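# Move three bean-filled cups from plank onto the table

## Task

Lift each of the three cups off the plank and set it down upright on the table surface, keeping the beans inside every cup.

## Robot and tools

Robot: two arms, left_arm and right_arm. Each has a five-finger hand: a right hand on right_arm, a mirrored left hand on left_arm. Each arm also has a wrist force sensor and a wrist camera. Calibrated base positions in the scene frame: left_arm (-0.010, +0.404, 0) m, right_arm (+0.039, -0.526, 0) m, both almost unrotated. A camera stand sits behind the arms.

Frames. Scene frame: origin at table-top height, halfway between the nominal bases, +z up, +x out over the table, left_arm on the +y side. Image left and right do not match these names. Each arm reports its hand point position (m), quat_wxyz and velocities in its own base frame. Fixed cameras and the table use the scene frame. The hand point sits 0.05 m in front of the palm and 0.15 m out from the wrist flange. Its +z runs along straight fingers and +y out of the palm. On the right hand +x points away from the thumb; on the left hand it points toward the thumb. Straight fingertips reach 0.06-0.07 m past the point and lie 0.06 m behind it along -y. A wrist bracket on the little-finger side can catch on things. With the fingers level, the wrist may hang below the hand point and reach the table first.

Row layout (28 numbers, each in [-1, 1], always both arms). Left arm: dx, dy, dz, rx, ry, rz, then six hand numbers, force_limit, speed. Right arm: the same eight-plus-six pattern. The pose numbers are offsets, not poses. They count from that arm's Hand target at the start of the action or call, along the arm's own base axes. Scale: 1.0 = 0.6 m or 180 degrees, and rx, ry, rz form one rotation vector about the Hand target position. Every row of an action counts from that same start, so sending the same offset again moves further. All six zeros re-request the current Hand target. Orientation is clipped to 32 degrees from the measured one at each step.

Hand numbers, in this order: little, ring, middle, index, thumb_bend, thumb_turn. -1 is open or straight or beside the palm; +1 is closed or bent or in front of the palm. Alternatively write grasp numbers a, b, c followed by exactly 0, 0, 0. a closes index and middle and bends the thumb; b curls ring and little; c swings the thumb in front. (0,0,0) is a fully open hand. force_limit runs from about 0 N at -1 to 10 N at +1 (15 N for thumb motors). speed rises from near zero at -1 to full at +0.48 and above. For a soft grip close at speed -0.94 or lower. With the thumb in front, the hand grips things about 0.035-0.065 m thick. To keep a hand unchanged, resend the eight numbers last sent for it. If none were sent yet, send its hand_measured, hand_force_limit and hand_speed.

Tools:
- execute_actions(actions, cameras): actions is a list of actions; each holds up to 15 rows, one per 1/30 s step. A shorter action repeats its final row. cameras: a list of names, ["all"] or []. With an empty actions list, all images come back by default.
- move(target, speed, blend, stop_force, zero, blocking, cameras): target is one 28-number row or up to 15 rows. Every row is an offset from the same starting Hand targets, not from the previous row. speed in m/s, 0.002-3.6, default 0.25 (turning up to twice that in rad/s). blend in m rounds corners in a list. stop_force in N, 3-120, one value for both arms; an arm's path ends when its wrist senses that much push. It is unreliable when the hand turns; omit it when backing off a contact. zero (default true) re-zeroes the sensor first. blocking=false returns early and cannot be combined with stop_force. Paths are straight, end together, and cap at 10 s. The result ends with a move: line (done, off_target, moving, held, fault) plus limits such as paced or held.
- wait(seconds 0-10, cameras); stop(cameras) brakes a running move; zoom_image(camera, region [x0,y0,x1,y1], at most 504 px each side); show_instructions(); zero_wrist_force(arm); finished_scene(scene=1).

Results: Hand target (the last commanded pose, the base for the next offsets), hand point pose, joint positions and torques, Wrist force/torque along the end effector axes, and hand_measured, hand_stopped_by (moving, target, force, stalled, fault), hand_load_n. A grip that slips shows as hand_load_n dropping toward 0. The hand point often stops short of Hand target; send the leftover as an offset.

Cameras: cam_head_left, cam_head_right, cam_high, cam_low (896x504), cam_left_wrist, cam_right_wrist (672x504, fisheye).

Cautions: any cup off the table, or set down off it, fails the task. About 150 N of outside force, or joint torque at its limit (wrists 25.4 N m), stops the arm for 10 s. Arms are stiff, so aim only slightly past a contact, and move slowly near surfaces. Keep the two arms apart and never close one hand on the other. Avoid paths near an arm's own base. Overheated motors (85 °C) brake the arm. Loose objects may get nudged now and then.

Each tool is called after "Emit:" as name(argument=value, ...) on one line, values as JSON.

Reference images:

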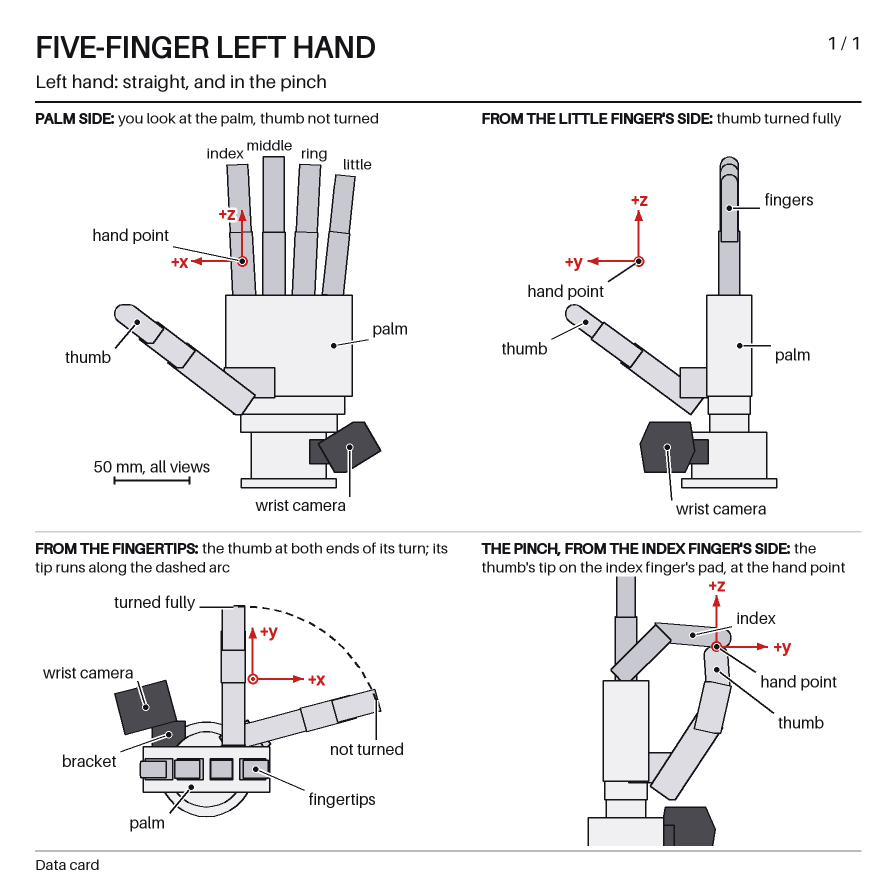

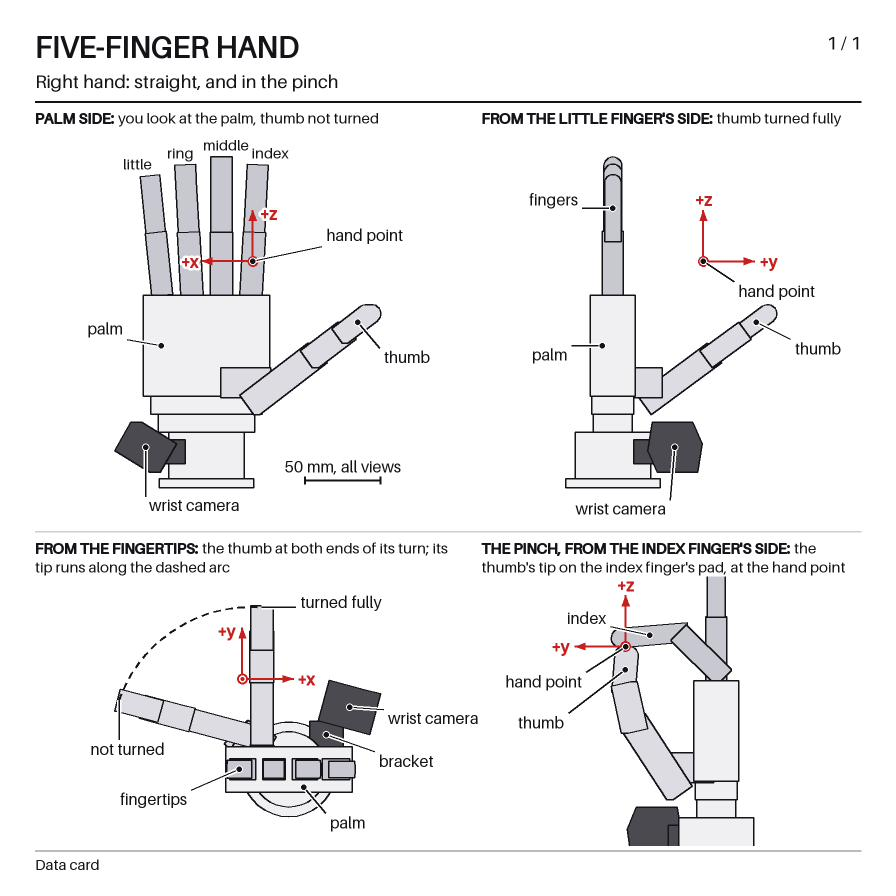

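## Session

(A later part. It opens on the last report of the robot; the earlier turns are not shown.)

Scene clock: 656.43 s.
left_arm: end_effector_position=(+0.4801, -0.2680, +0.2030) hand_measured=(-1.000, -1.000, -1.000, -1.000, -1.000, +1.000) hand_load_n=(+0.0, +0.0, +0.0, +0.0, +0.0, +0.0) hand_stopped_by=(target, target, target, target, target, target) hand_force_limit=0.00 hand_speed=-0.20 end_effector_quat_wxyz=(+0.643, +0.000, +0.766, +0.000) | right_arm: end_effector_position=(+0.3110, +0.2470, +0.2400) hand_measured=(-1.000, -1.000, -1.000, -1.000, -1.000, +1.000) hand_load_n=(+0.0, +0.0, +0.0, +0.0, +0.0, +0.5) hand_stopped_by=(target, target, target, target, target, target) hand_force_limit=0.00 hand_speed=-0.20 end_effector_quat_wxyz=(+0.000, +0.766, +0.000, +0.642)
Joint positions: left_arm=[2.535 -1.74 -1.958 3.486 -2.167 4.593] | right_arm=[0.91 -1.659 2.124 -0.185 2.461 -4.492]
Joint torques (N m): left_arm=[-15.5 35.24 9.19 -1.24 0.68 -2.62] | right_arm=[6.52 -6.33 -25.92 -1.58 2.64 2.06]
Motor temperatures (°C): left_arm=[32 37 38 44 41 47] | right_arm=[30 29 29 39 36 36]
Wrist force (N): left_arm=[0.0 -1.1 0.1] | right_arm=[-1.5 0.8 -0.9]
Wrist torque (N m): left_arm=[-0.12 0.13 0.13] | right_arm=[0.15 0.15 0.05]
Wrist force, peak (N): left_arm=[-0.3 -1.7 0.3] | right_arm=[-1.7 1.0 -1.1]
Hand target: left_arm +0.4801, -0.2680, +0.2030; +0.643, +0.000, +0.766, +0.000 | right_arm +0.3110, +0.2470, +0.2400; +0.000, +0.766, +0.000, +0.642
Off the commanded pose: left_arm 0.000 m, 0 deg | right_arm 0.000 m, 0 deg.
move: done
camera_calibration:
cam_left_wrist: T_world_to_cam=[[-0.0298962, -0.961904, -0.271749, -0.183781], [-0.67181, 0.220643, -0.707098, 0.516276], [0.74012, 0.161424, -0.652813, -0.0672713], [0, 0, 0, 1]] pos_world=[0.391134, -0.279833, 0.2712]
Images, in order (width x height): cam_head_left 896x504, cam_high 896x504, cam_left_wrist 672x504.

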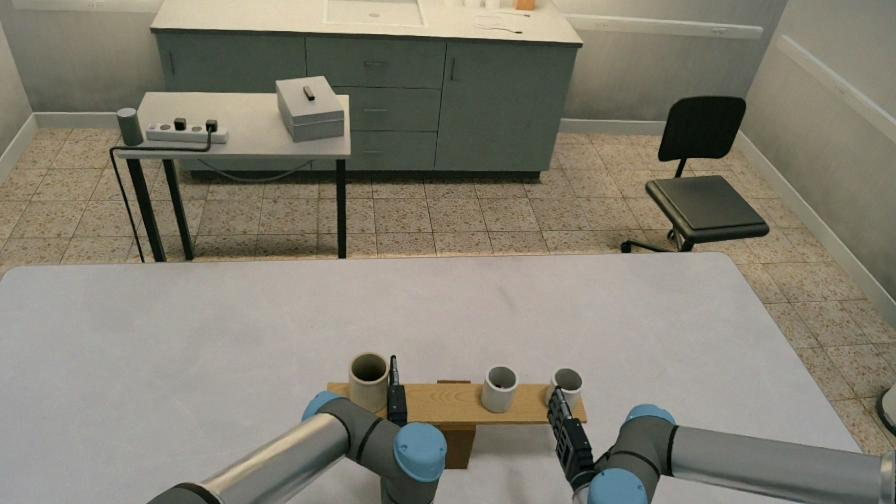

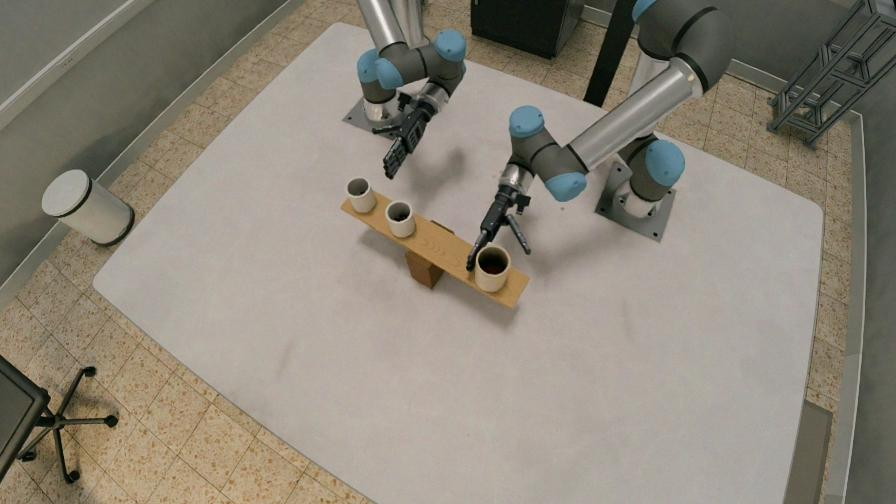

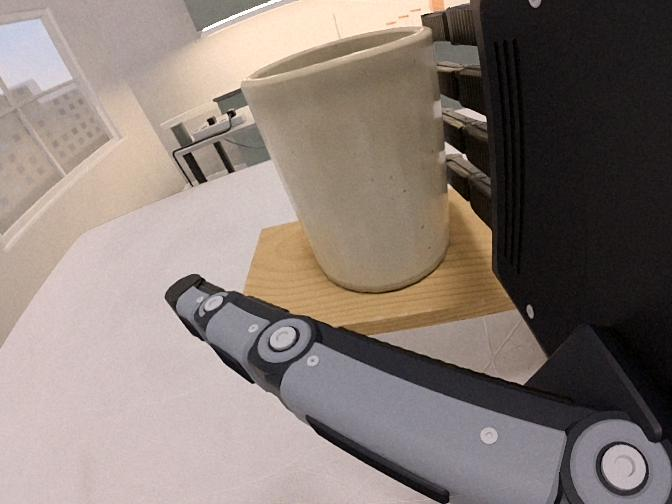

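Emit:
move(target=[0.0483,-0.0033,0,0,0,0,-1,-1,-1,-1,-1,1,0,-0.2,0,0,0,0,0,0,-1,-1,-1,-1,-1,1,0,-0.2], speed=0.06, stop_force=4, cameras=["cam_head_left","cam_left_wrist","cam_high"])

Emit:
zoom_image(camera="cam_high", region=[430, 160, 560, 320])

Scene clock: 722.03 s.
left_arm: end_effector_position=(+0.5091, -0.2700, +0.2030) hand_measured=(-1.000, -1.000, -1.000, -1.000, -1.000, +1.000) hand_load_n=(+0.0, +0.0, +0.0, +0.0, +0.0, +0.5) hand_stopped_by=(target, target, target, target, target, target) hand_force_limit=0.00 hand_speed=-0.20 end_effector_quat_wxyz=(+0.643, +0.000, +0.766, +0.000) | right_arm: end_effector_position=(+0.3110, +0.2470, +0.2400) hand_measured=(-1.000, -1.000, -1.000, -1.000, -1.000, +1.000) hand_load_n=(+0.0, +0.0, +0.0, +0.0, +0.0, +0.0) hand_stopped_by=(target, target, target, target, target, target) hand_force_limit=0.00 hand_speed=-0.20 end_effector_quat_wxyz=(+0.000, +0.766, +0.000, +0.642)
Joint positions: left_arm=[2.572 -1.782 -1.906 3.481 -2.131 4.602] | right_arm=[0.91 -1.659 2.124 -0.185 2.461 -4.492]
Joint torques (N m): left_arm=[-14.94 37.19 10.86 2.61 -1.68 -2.78] | right_arm=[6.39 -6.71 -26.04 -1.56 2.63 2.1]
Wrist force (N): left_arm=[0.1 -1.3 0.2] | right_arm=[-1.6 0.7 -0.9]
Wrist torque (N m): left_arm=[-0.17 0.14 0.11] | right_arm=[0.13 0.17 0.04]
Wrist force, peak (N): left_arm=[0.5 -1.6 -0.1] | right_arm=[-1.9 0.9 -1.1]
Hand target: left_arm +0.5091, -0.2700, +0.2030; +0.643, +0.000, +0.766, +0.000 | right_arm +0.3110, +0.2470, +0.2400; +0.000, +0.766, +0.000, +0.642
Off the commanded pose: left_arm 0.000 m, 0 deg | right_arm 0.000 m, 0 deg.
move: done
camera_calibration:
cam_left_wrist: T_world_to_cam=[[-0.0298962, -0.961904, -0.271749, -0.184841], [-0.67181, 0.220643, -0.707098, 0.536133], [0.74012, 0.161424, -0.652813, -0.088338], [0, 0, 0, 1]] pos_world=[0.420034, -0.281833, 0.2712]
Images, in order (width x height): cam_head_left 896x504, cam_high 896x504, cam_left_wrist 672x504.

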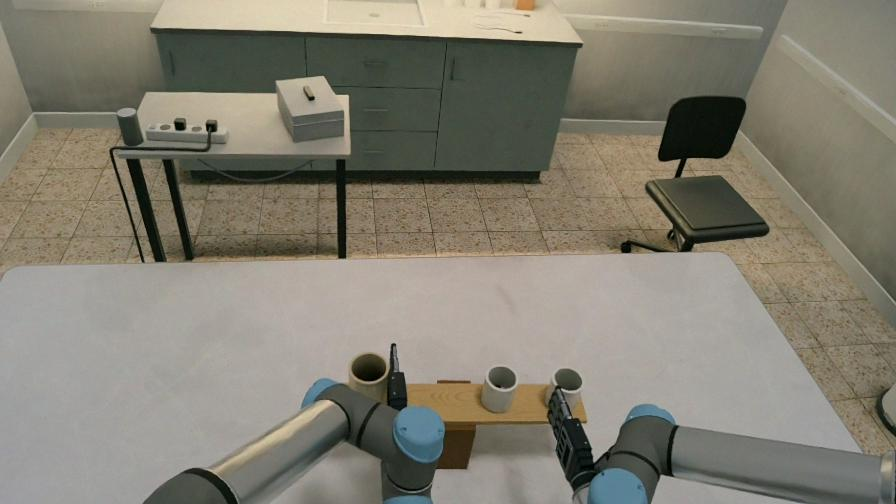

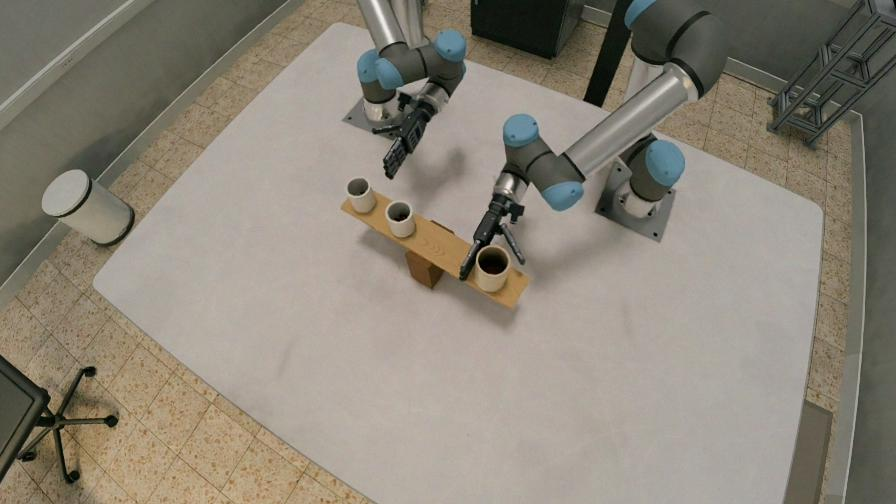

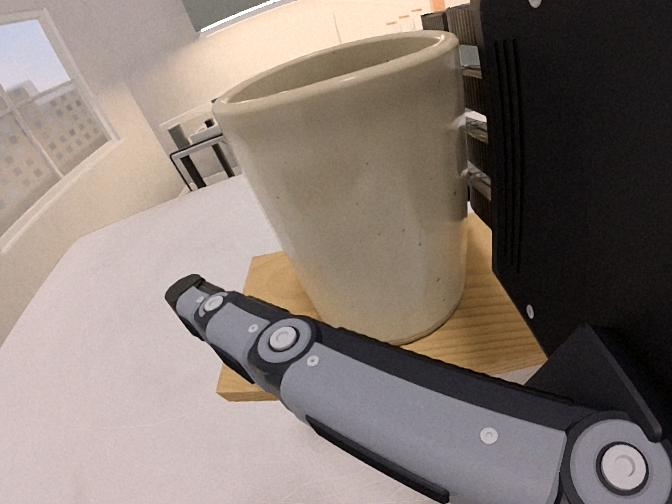

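Scaled by 3.150 from the camera's 896x504 image, which has a finer 1280x720 frame.

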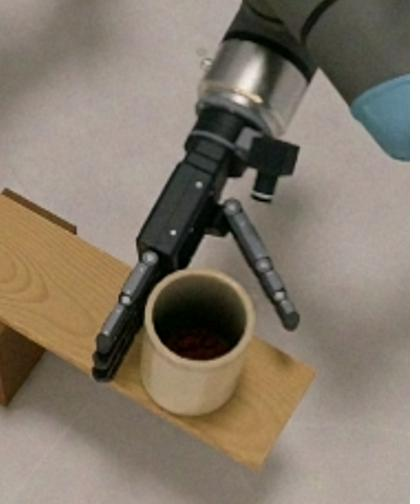

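Emit:
execute_actions(actions=[[[0,0,0,0,0,0,-1,-1,0.3,0.3,0.2,1,-0.2,-0.85,0,0,0,0,0,0,-1,-1,-1,-1,-1,1,0,-0.2]]], cameras=[])

Emit:
wait(seconds=3, cameras=["cam_left_wrist","cam_high"])

Emit:
zoom_image(camera="cam_high", region=[430, 160, 560, 320])

Scene clock: 736.70 s.
left_arm: end_effector_position=(+0.5091, -0.2700, +0.2030) hand_measured=(-1.000, -1.000, -0.432, -0.488, -0.740, +1.000) hand_load_n=(+0.0, +0.0, +5.0, +2.5, +9.0, +1.5) hand_stopped_by=(target, target, force, force, force, target) hand_force_limit=-0.20 hand_speed=-0.85 end_effector_quat_wxyz=(+0.643, +0.000, +0.766, +0.000) | right_arm: end_effector_position=(+0.3110, +0.2470, +0.2400) hand_measured=(-1.000, -1.000, -1.000, -1.000, -1.000, +1.000) hand_load_n=(+0.5, +0.0, +0.0, +0.0, +0.0, +0.0) hand_stopped_by=(target, target, target, target, target, target) hand_force_limit=0.00 hand_speed=-0.20 end_effector_quat_wxyz=(+0.000, +0.766, +0.000, +0.642)
Joint positions: left_arm=[2.572 -1.782 -1.906 3.481 -2.131 4.602] | right_arm=[0.91 -1.659 2.124 -0.185 2.461 -4.492]
Joint torques (N m): left_arm=[-13.03 36.8 10.19 1.57 -1.74 -2.38] | right_arm=[5.93 -6.58 -26.15 -1.56 2.58 2]
Wrist force (N): left_arm=[1.5 -0.8 -0.6] | right_arm=[-1.5 0.7 -0.9]
Wrist torque (N m): left_arm=[-0.11 0.14 0.09] | right_arm=[0.14 0.17 0.04]
Wrist force, peak (N): left_arm=[0.5 -2.7 0.2] | right_arm=[-1.7 1.0 -1.1]
Hand target: left_arm +0.5091, -0.2700, +0.2030; +0.643, +0.000, +0.766, +0.000 | right_arm +0.3110, +0.2470, +0.2400; +0.000, +0.766, +0.000, +0.642
Off the commanded pose: left_arm 0.000 m, 0 deg | right_arm 0.000 m, 0 deg.
Step readings (end_effector_position of left_arm | right_arm):
0: (+0.5091, -0.2700, +0.2030) | (+0.3110, +0.2470, +0.2400)
1: (+0.5091, -0.2700, +0.2030) | (+0.3110, +0.2470, +0.2400)
2: (+0.5091, -0.2700, +0.2030) | (+0.3110, +0.2470, +0.2400)
4: (+0.5091, -0.2700, +0.2030) | (+0.3110, +0.2470, +0.2400)
8: (+0.5091, -0.2700, +0.2030) | (+0.3110, +0.2470, +0.2400)
15: (+0.5091, -0.2700, +0.2030) | (+0.3110, +0.2470, +0.2400)
No camera images: "cameras" was empty.

Scene clock: 739.70 s.
left_arm: end_effector_position=(+0.5091, -0.2700, +0.2030) hand_measured=(-1.000, -1.000, -0.432, -0.488, -0.740, +1.000) hand_load_n=(+0.0, +0.0, +4.5, +2.0, +9.0, +1.5) hand_stopped_by=(target, target, force, force, force, target) hand_force_limit=-0.20 hand_speed=-0.85 end_effector_quat_wxyz=(+0.643, +0.000, +0.766, +0.000) | right_arm: end_effector_position=(+0.3110, +0.2470, +0.2400) hand_measured=(-1.000, -1.000, -1.000, -1.000, -1.000, +1.000) hand_load_n=(+0.0, +0.0, +0.0, +0.0, +0.0, +0.5) hand_stopped_by=(target, target, target, target, target, target) hand_force_limit=0.00 hand_speed=-0.20 end_effector_quat_wxyz=(+0.000, +0.766, +0.000, +0.642)
Joint positions: left_arm=[2.572 -1.782 -1.906 3.481 -2.131 4.602] | right_arm=[0.91 -1.659 2.124 -0.185 2.461 -4.492]
Joint torques (N m): left_arm=[-3.93 37.96 14.79 -0.66 -1.45 -1.8] | right_arm=[6.29 -6.19 -25.57 -1.5 2.54 1.97]
Wrist force (N): left_arm=[1.6 -0.8 -0.5] | right_arm=[-1.5 0.8 -1.0]
Wrist torque (N m): left_arm=[-0.13 0.13 0.09] | right_arm=[0.16 0.15 0.04]
Wrist force, peak (N): left_arm=[2.0 -0.8 -0.7] | right_arm=[-1.8 0.9 -1.1]
Hand target: left_arm +0.5091, -0.2700, +0.2030; +0.643, +0.000, +0.766, +0.000 | right_arm +0.3110, +0.2470, +0.2400; +0.000, +0.766, +0.000, +0.642
Off the commanded pose: left_arm 0.000 m, 0 deg | right_arm 0.000 m, 0 deg.
wait: 3.00 s; at rest by 0.17 s
camera_calibration:
cam_left_wrist: T_world_to_cam=[[-0.0298962, -0.961904, -0.271749, -0.184841], [-0.67181, 0.220643, -0.707098, 0.536133], [0.74012, 0.161424, -0.652813, -0.088338], [0, 0, 0, 1]] pos_world=[0.420034, -0.281833, 0.2712]
Images, in order (width x height): cam_high 896x504, cam_left_wrist 672x504.

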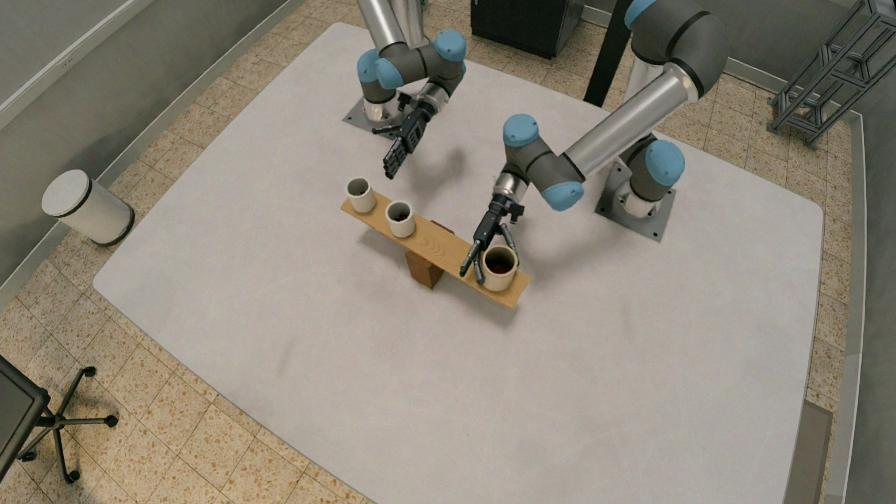

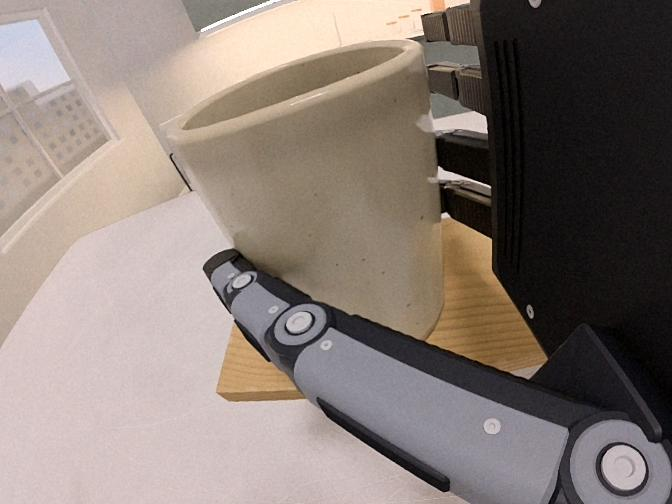

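Scaled by 3.150 from the camera's 896x504 image, which has a finer 1280x720 frame.

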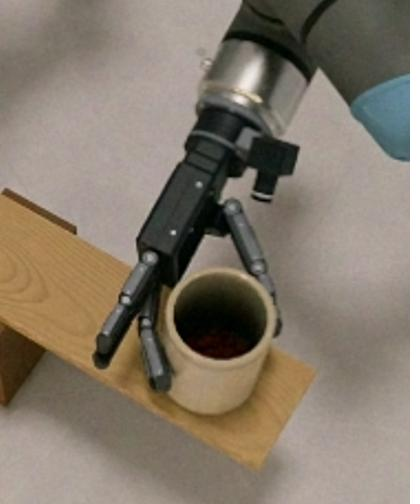

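Emit:
move(target=[0,0,0,0,0,0,-1,-1,0.35,0.35,0.2,1,0.1,-0.9,0.0817,-0.0083,-0.0467,0,0,0,-1,-1,-1,-1,-1,1,0,-0.2], speed=0.08, cameras=["cam_head_left","cam_left_wrist","cam_right_wrist","cam_high","cam_low"])

Emit:
zoom_image(camera="cam_high", region=[330, 140, 460, 300])

Emit:
zoom_image(camera="cam_low", region=[240, 180, 420, 310])

Scene clock: 870.63 s.
left_arm: end_effector_position=(+0.5091, -0.2700, +0.2030) hand_measured=(-1.000, -1.000, -0.424, -0.472, -0.740, +1.000) hand_load_n=(+0.0, +0.0, +4.0, +7.5, +13.0, +1.0) hand_stopped_by=(target, target, force, force, force, target) hand_force_limit=0.10 hand_speed=-0.90 end_effector_quat_wxyz=(+0.643, +0.000, +0.766, +0.000) | right_arm: end_effector_position=(+0.3600, +0.2419, +0.2119) hand_measured=(-1.000, -1.000, -1.000, -1.000, -1.000, +1.000) hand_load_n=(+0.0, +0.0, +0.0, +0.0, +0.0, +0.0) hand_stopped_by=(target, target, target, target, target, target) hand_force_limit=0.00 hand_speed=-0.20 end_effector_quat_wxyz=(+0.000, +0.766, +0.000, +0.642)
Joint positions: left_arm=[2.572 -1.782 -1.906 3.481 -2.131 4.602] | right_arm=[0.773 -1.605 2.154 -0.306 2.329 -4.545]
Joint torques (N m): left_arm=[8.93 36.73 22.24 -0.97 -0.86 -0.01] | right_arm=[6.08 -24.65 -25.06 0.76 2.75 2.02]
Wrist force (N): left_arm=[1.9 -0.9 0.2] | right_arm=[-1.4 1.0 -0.8]
Wrist torque (N m): left_arm=[-0.10 0.12 0.05] | right_arm=[0.17 0.12 0.05]
Wrist force, peak (N): left_arm=[2.3 -1.8 0.8] | right_arm=[-1.8 1.0 -1.1]
Hand target: left_arm +0.5091, -0.2700, +0.2030; +0.643, +0.000, +0.766, +0.000 | right_arm +0.3601, +0.2420, +0.2120; +0.000, +0.766, +0.000, +0.642
Off the commanded pose: left_arm 0.000 m, 0 deg | right_arm 0.000 m, 0 deg.
move: done
camera_calibration:
cam_left_wrist: T_world_to_cam=[[-0.0298962, -0.961904, -0.271749, -0.184841], [-0.67181, 0.220643, -0.707098, 0.536133], [0.74012, 0.161424, -0.652813, -0.088338], [0, 0, 0, 1]] pos_world=[0.420034, -0.281833, 0.2712]
cam_right_wrist: T_world_to_cam=[[0.0889325, -0.967609, 0.23627, 0.155809], [-0.658043, -0.235147, -0.715322, 0.447237], [0.74771, -0.0918601, -0.65764, 0.0159142], [0, 0, 0, 1]] pos_world=[0.268545, 0.25739, 0.293571]
Images, in order (width x height): cam_head_left 896x504, cam_high 896x504, cam_low 896x504, cam_left_wrist 672x504, cam_right_wrist 672x504.

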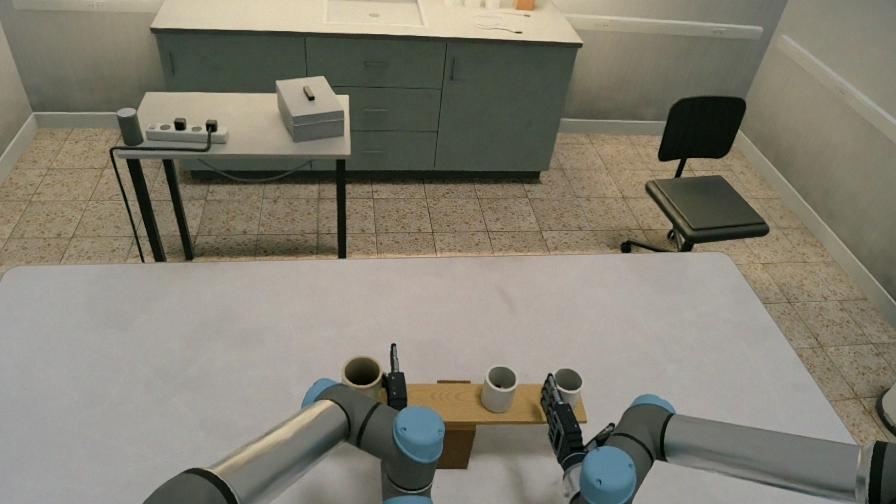

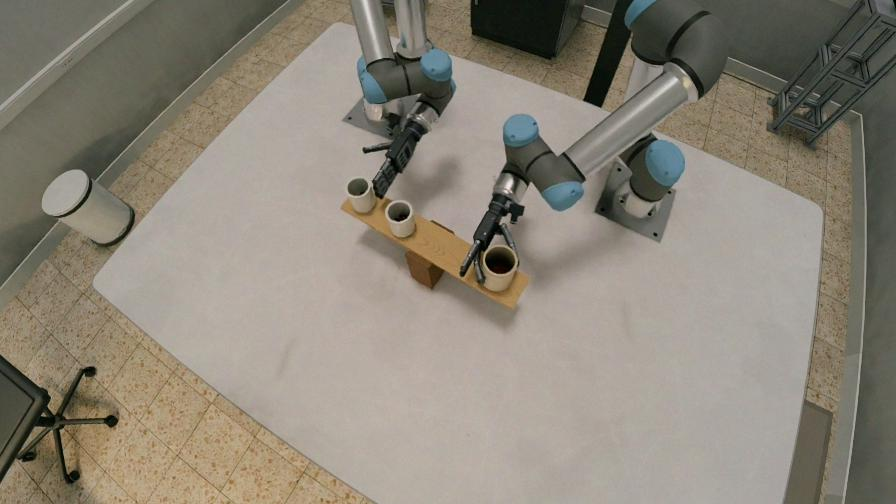

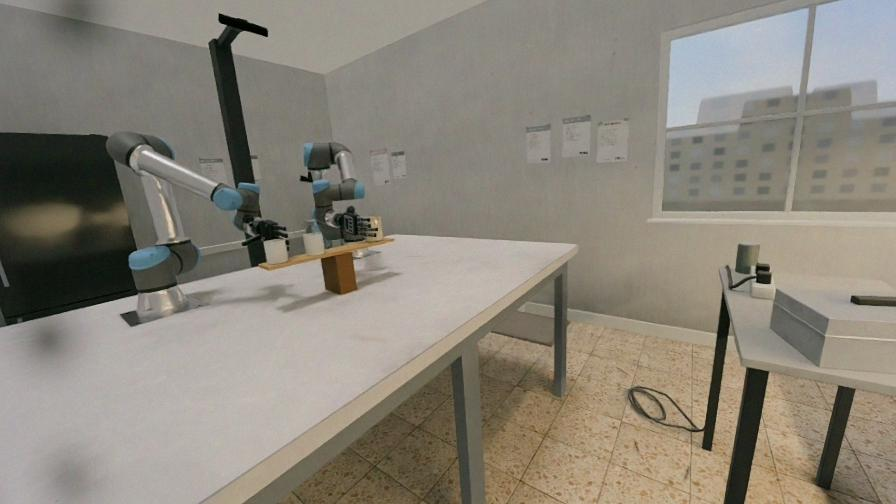

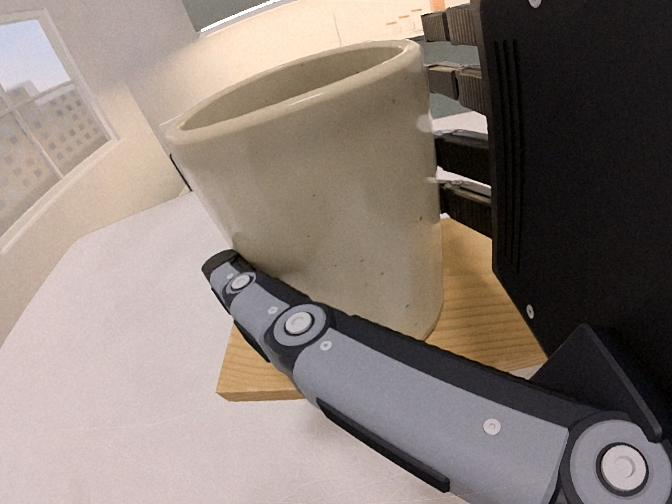

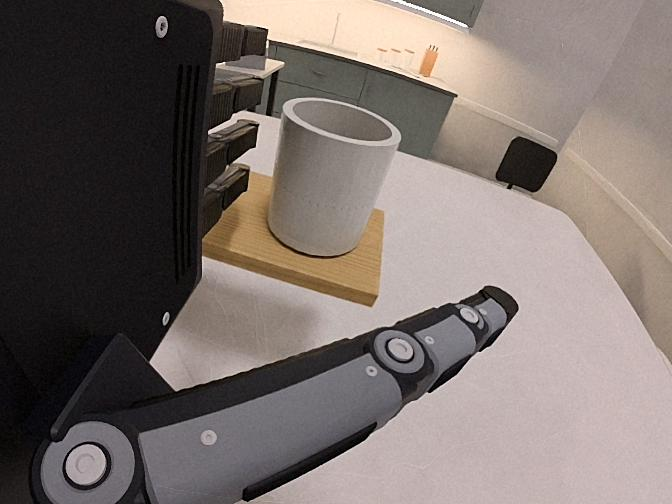

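Scaled by 3.150 from the camera's 896x504 image, which has a finer 1280x720 frame.

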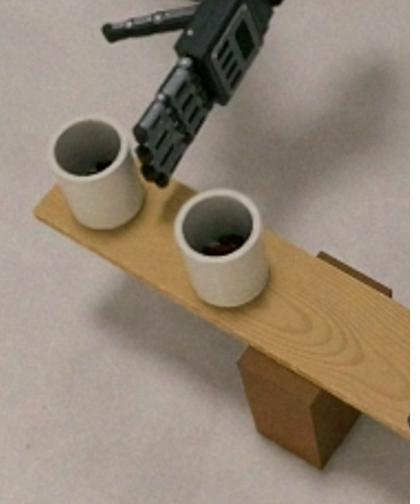

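Scaled by 2.800 from the camera's 896x504 image, which has a finer 1280x720 frame.

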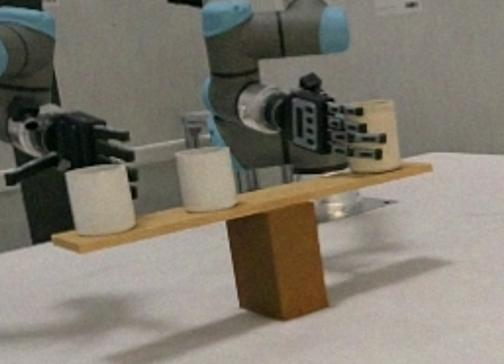

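Emit:
move(target=[0,0,0,0,0,0,-1,-1,0.35,-0.482,0.2,1,0.1,-0.9,0.0967,0.001,0,0,0,0,-1,-1,-1,-1,-1,1,0,-0.2], speed=0.06, stop_force=4, cameras=["cam_head_left","cam_right_wrist","cam_high","cam_low"])

Emit:
zoom_image(camera="cam_high", region=[330, 140, 460, 300])

Emit:
zoom_image(camera="cam_low", region=[240, 180, 420, 310])

Scene clock: 907.10 s.
left_arm: end_effector_position=(+0.5091, -0.2700, +0.2030) hand_measured=(-1.000, -1.000, -0.424, -0.482, -0.740, +1.000) hand_load_n=(+0.0, +0.0, +6.5, +2.5, +11.0, +1.5) hand_stopped_by=(target, target, force, target, force, target) hand_force_limit=0.10 hand_speed=-0.90 end_effector_quat_wxyz=(+0.643, +0.000, +0.766, +0.000) | right_arm: end_effector_position=(+0.4181, +0.2426, +0.2120) hand_measured=(-1.000, -1.000, -1.000, -1.000, -1.000, +1.000) hand_load_n=(+0.0, +0.0, +0.0, +0.0, +0.0, +0.0) hand_stopped_by=(target, target, target, target, target, target) hand_force_limit=0.00 hand_speed=-0.20 end_effector_quat_wxyz=(+0.000, +0.766, +0.000, +0.642)
Joint positions: left_arm=[2.572 -1.782 -1.906 3.481 -2.131 4.602] | right_arm=[0.652 -1.544 2.092 -0.328 2.211 -4.58]
Joint torques (N m): left_arm=[7.95 37.11 27.79 -0.84 -0.58 0.9] | right_arm=[6.33 -27.61 -11.95 0.64 2.55 2.11]
Wrist force (N): left_arm=[1.5 -1.1 -0.1] | right_arm=[-1.5 0.9 -0.8]
Wrist torque (N m): left_arm=[-0.19 0.21 0.09] | right_arm=[0.16 0.15 0.04]
Wrist force, peak (N): left_arm=[2.3 -1.4 0.5] | right_arm=[-1.7 0.8 -1.5]
Hand target: left_arm +0.5091, -0.2700, +0.2030; +0.643, +0.000, +0.766, +0.000 | right_arm +0.4181, +0.2426, +0.2120; +0.000, +0.766, +0.000, +0.642
Off the commanded pose: left_arm 0.000 m, 0 deg | right_arm 0.000 m, 0 deg.
move: done
camera_calibration:
cam_right_wrist: T_world_to_cam=[[0.0888181, -0.967699, 0.235945, 0.151362], [-0.65788, -0.234852, -0.715569, 0.485557], [0.747867, -0.0916679, -0.657489, -0.0274771], [0, 0, 0, 1]] pos_world=[0.326544, 0.257989, 0.293671]
Images, in order (width x height): cam_head_left 896x504, cam_high 896x504, cam_low 896x504, cam_right_wrist 672x504.

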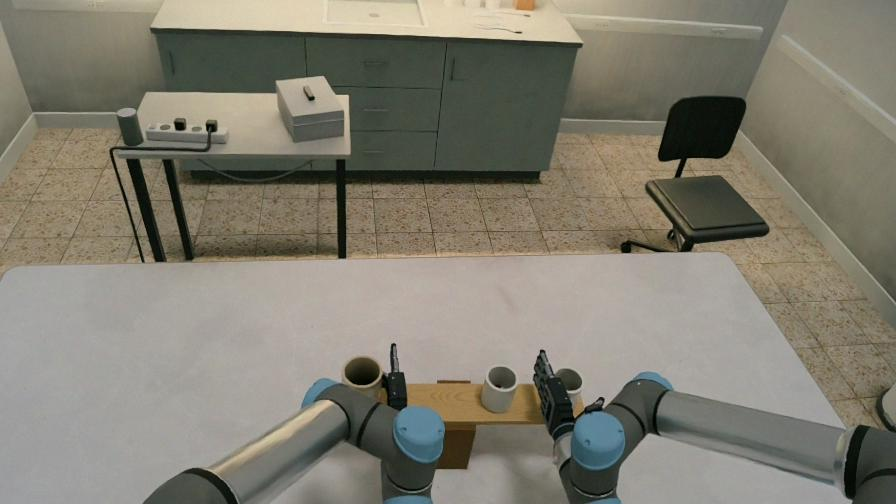

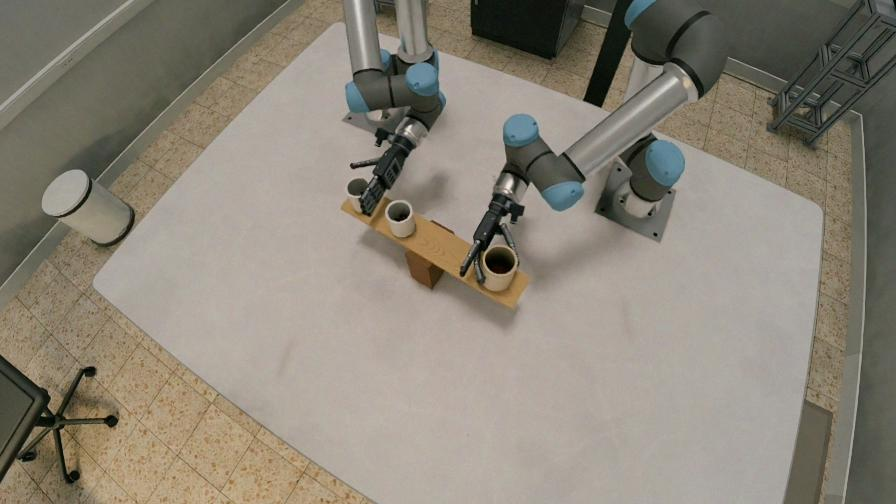

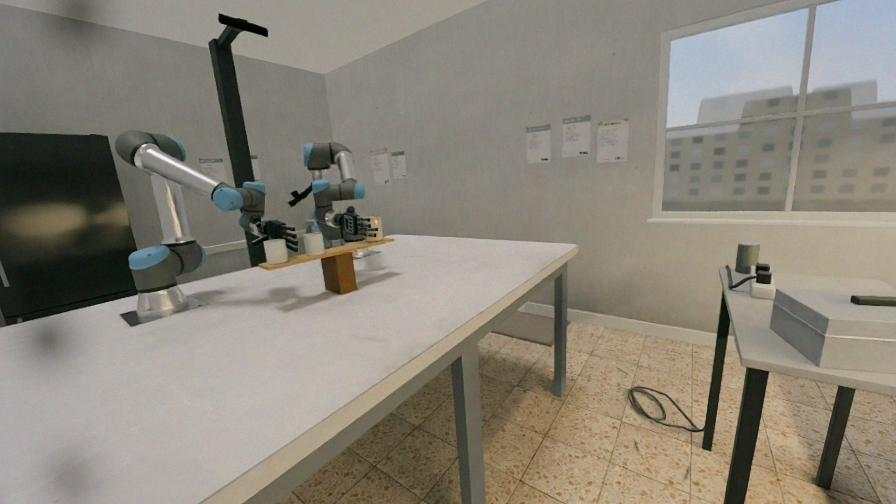

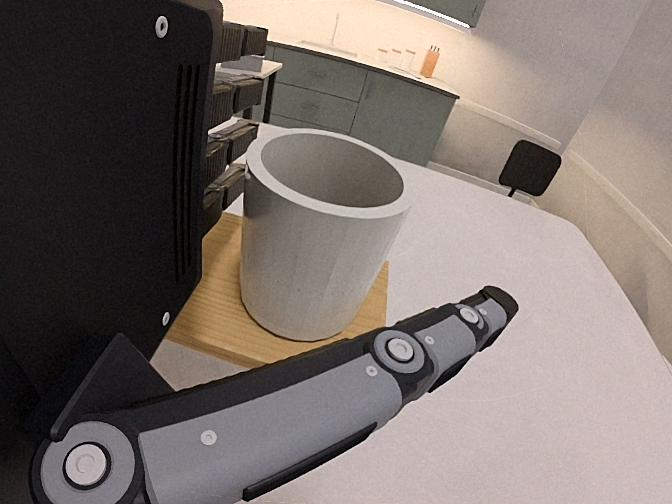

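Scaled by 3.150 from the camera's 896x504 image, which has a finer 1280x720 frame.

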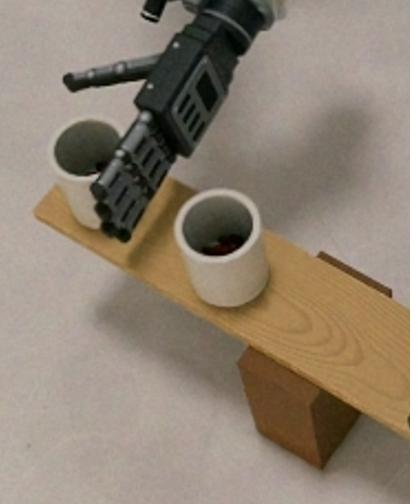

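Scaled by 2.800 from the camera's 896x504 image, which has a finer 1280x720 frame.

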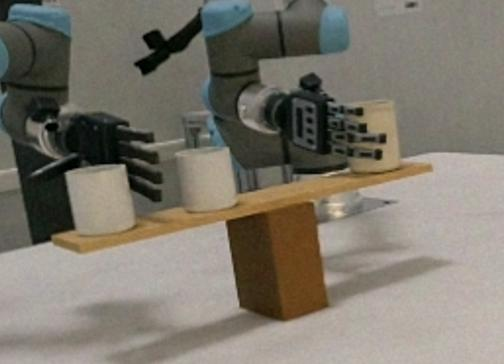

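Emit:
move(target=[[0,0,0,0,0,0,-1,-1,0.35,-0.482,0.2,1,0.1,-0.9,0.0117,0,0,0,0,0,-1,-1,-1,-1,-1,1,0,-0.2],[0,0,0,0,0,0,-1,-1,0.35,-0.482,0.2,1,0.1,-0.9,0.0117,0,0,0,0,0,-1,-1,0.3,0.3,0.2,1,-0.3,-0.87]], speed=0.05, cameras=["cam_head_left","cam_right_wrist","cam_high","cam_low"])

Emit:
zoom_image(camera="cam_high", region=[330, 140, 460, 300])

Emit:
zoom_image(camera="cam_low", region=[240, 180, 420, 310])

Scene clock: 935.57 s.
left_arm: end_effector_position=(+0.5091, -0.2700, +0.2030) hand_measured=(-1.000, -1.000, -0.424, -0.482, -0.740, +1.000) hand_load_n=(+0.0, +0.0, +6.5, +3.0, +11.0, +1.5) hand_stopped_by=(target, target, force, target, force, target) hand_force_limit=0.10 hand_speed=-0.90 end_effector_quat_wxyz=(+0.643, +0.000, +0.766, +0.000) | right_arm: end_effector_position=(+0.4251, +0.2426, +0.2120) hand_measured=(-1.000, -1.000, -0.302, -0.362, -0.676, +1.000) hand_load_n=(+0.0, +0.0, +4.5, +3.0, +7.5, +0.5) hand_stopped_by=(target, target, force, force, force, target) hand_force_limit=-0.30 hand_speed=-0.87 end_effector_quat_wxyz=(+0.000, +0.766, +0.000, +0.642)
Joint positions: left_arm=[2.572 -1.782 -1.906 3.481 -2.131 4.602] | right_arm=[0.639 -1.536 2.083 -0.33 2.198 -4.584]
Joint torques (N m): left_arm=[7.13 36.2 30.94 -0.71 -0.66 2.44] | right_arm=[4.49 -28.61 -12.59 -0.02 2.19 1.9]
Wrist force (N): left_arm=[2.6 -0.6 0.3] | right_arm=[-2.6 0.7 -0.7]
Wrist torque (N m): left_arm=[-0.13 0.13 0.12] | right_arm=[0.15 0.17 0.07]
Wrist force, peak (N): left_arm=[2.6 -1.0 0.2] | right_arm=[-2.6 0.8 -0.5]
Hand target: left_arm +0.5091, -0.2700, +0.2030; +0.643, +0.000, +0.766, +0.000 | right_arm +0.4251, +0.2426, +0.2120; +0.000, +0.766, +0.000, +0.642
Off the commanded pose: left_arm 0.000 m, 0 deg | right_arm 0.000 m, 0 deg.
move: done
camera_calibration:
cam_right_wrist: T_world_to_cam=[[0.0888181, -0.967699, 0.235945, 0.150741], [-0.65788, -0.234852, -0.715569, 0.490163], [0.747867, -0.0916679, -0.657489, -0.0327122], [0, 0, 0, 1]] pos_world=[0.333544, 0.257989, 0.293671]
Images, in order (width x height): cam_head_left 896x504, cam_high 896x504, cam_low 896x504, cam_right_wrist 672x504.

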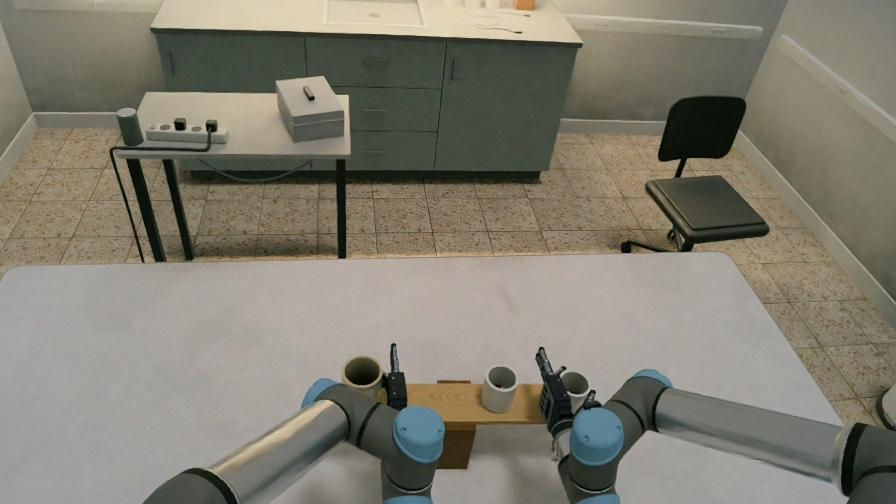

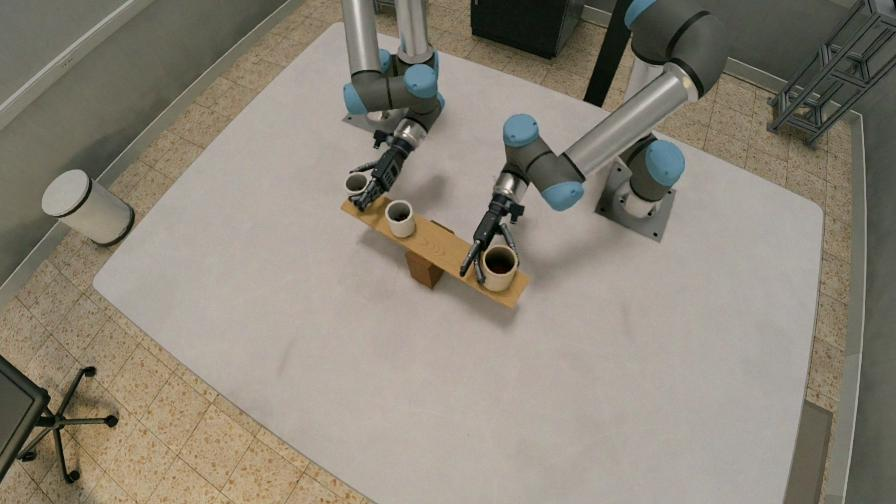

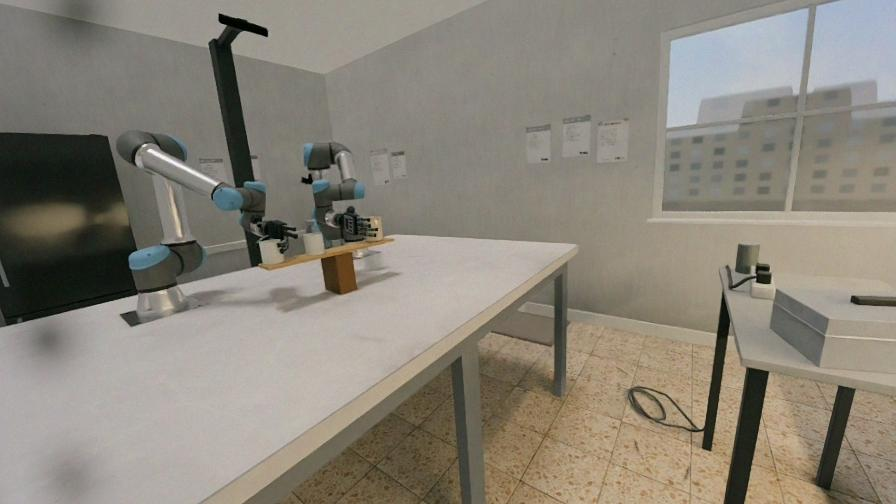

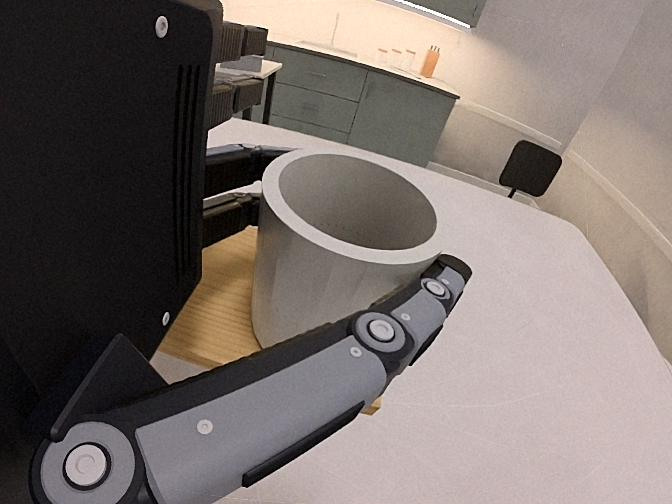

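Scaled by 3.150 from the camera's 896x504 image, which has a finer 1280x720 frame.

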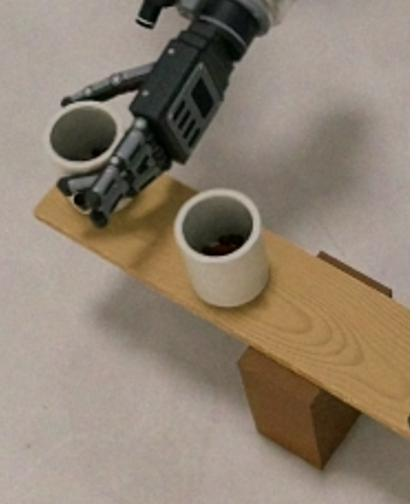

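Scaled by 2.800 from the camera's 896x504 image, which has a finer 1280x720 frame.

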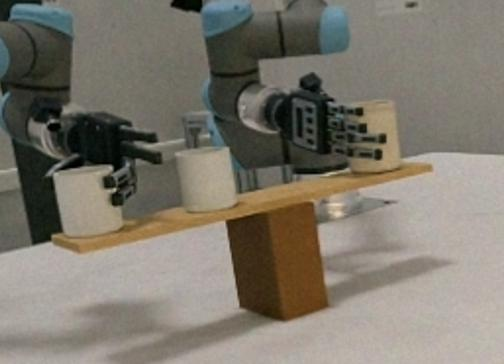

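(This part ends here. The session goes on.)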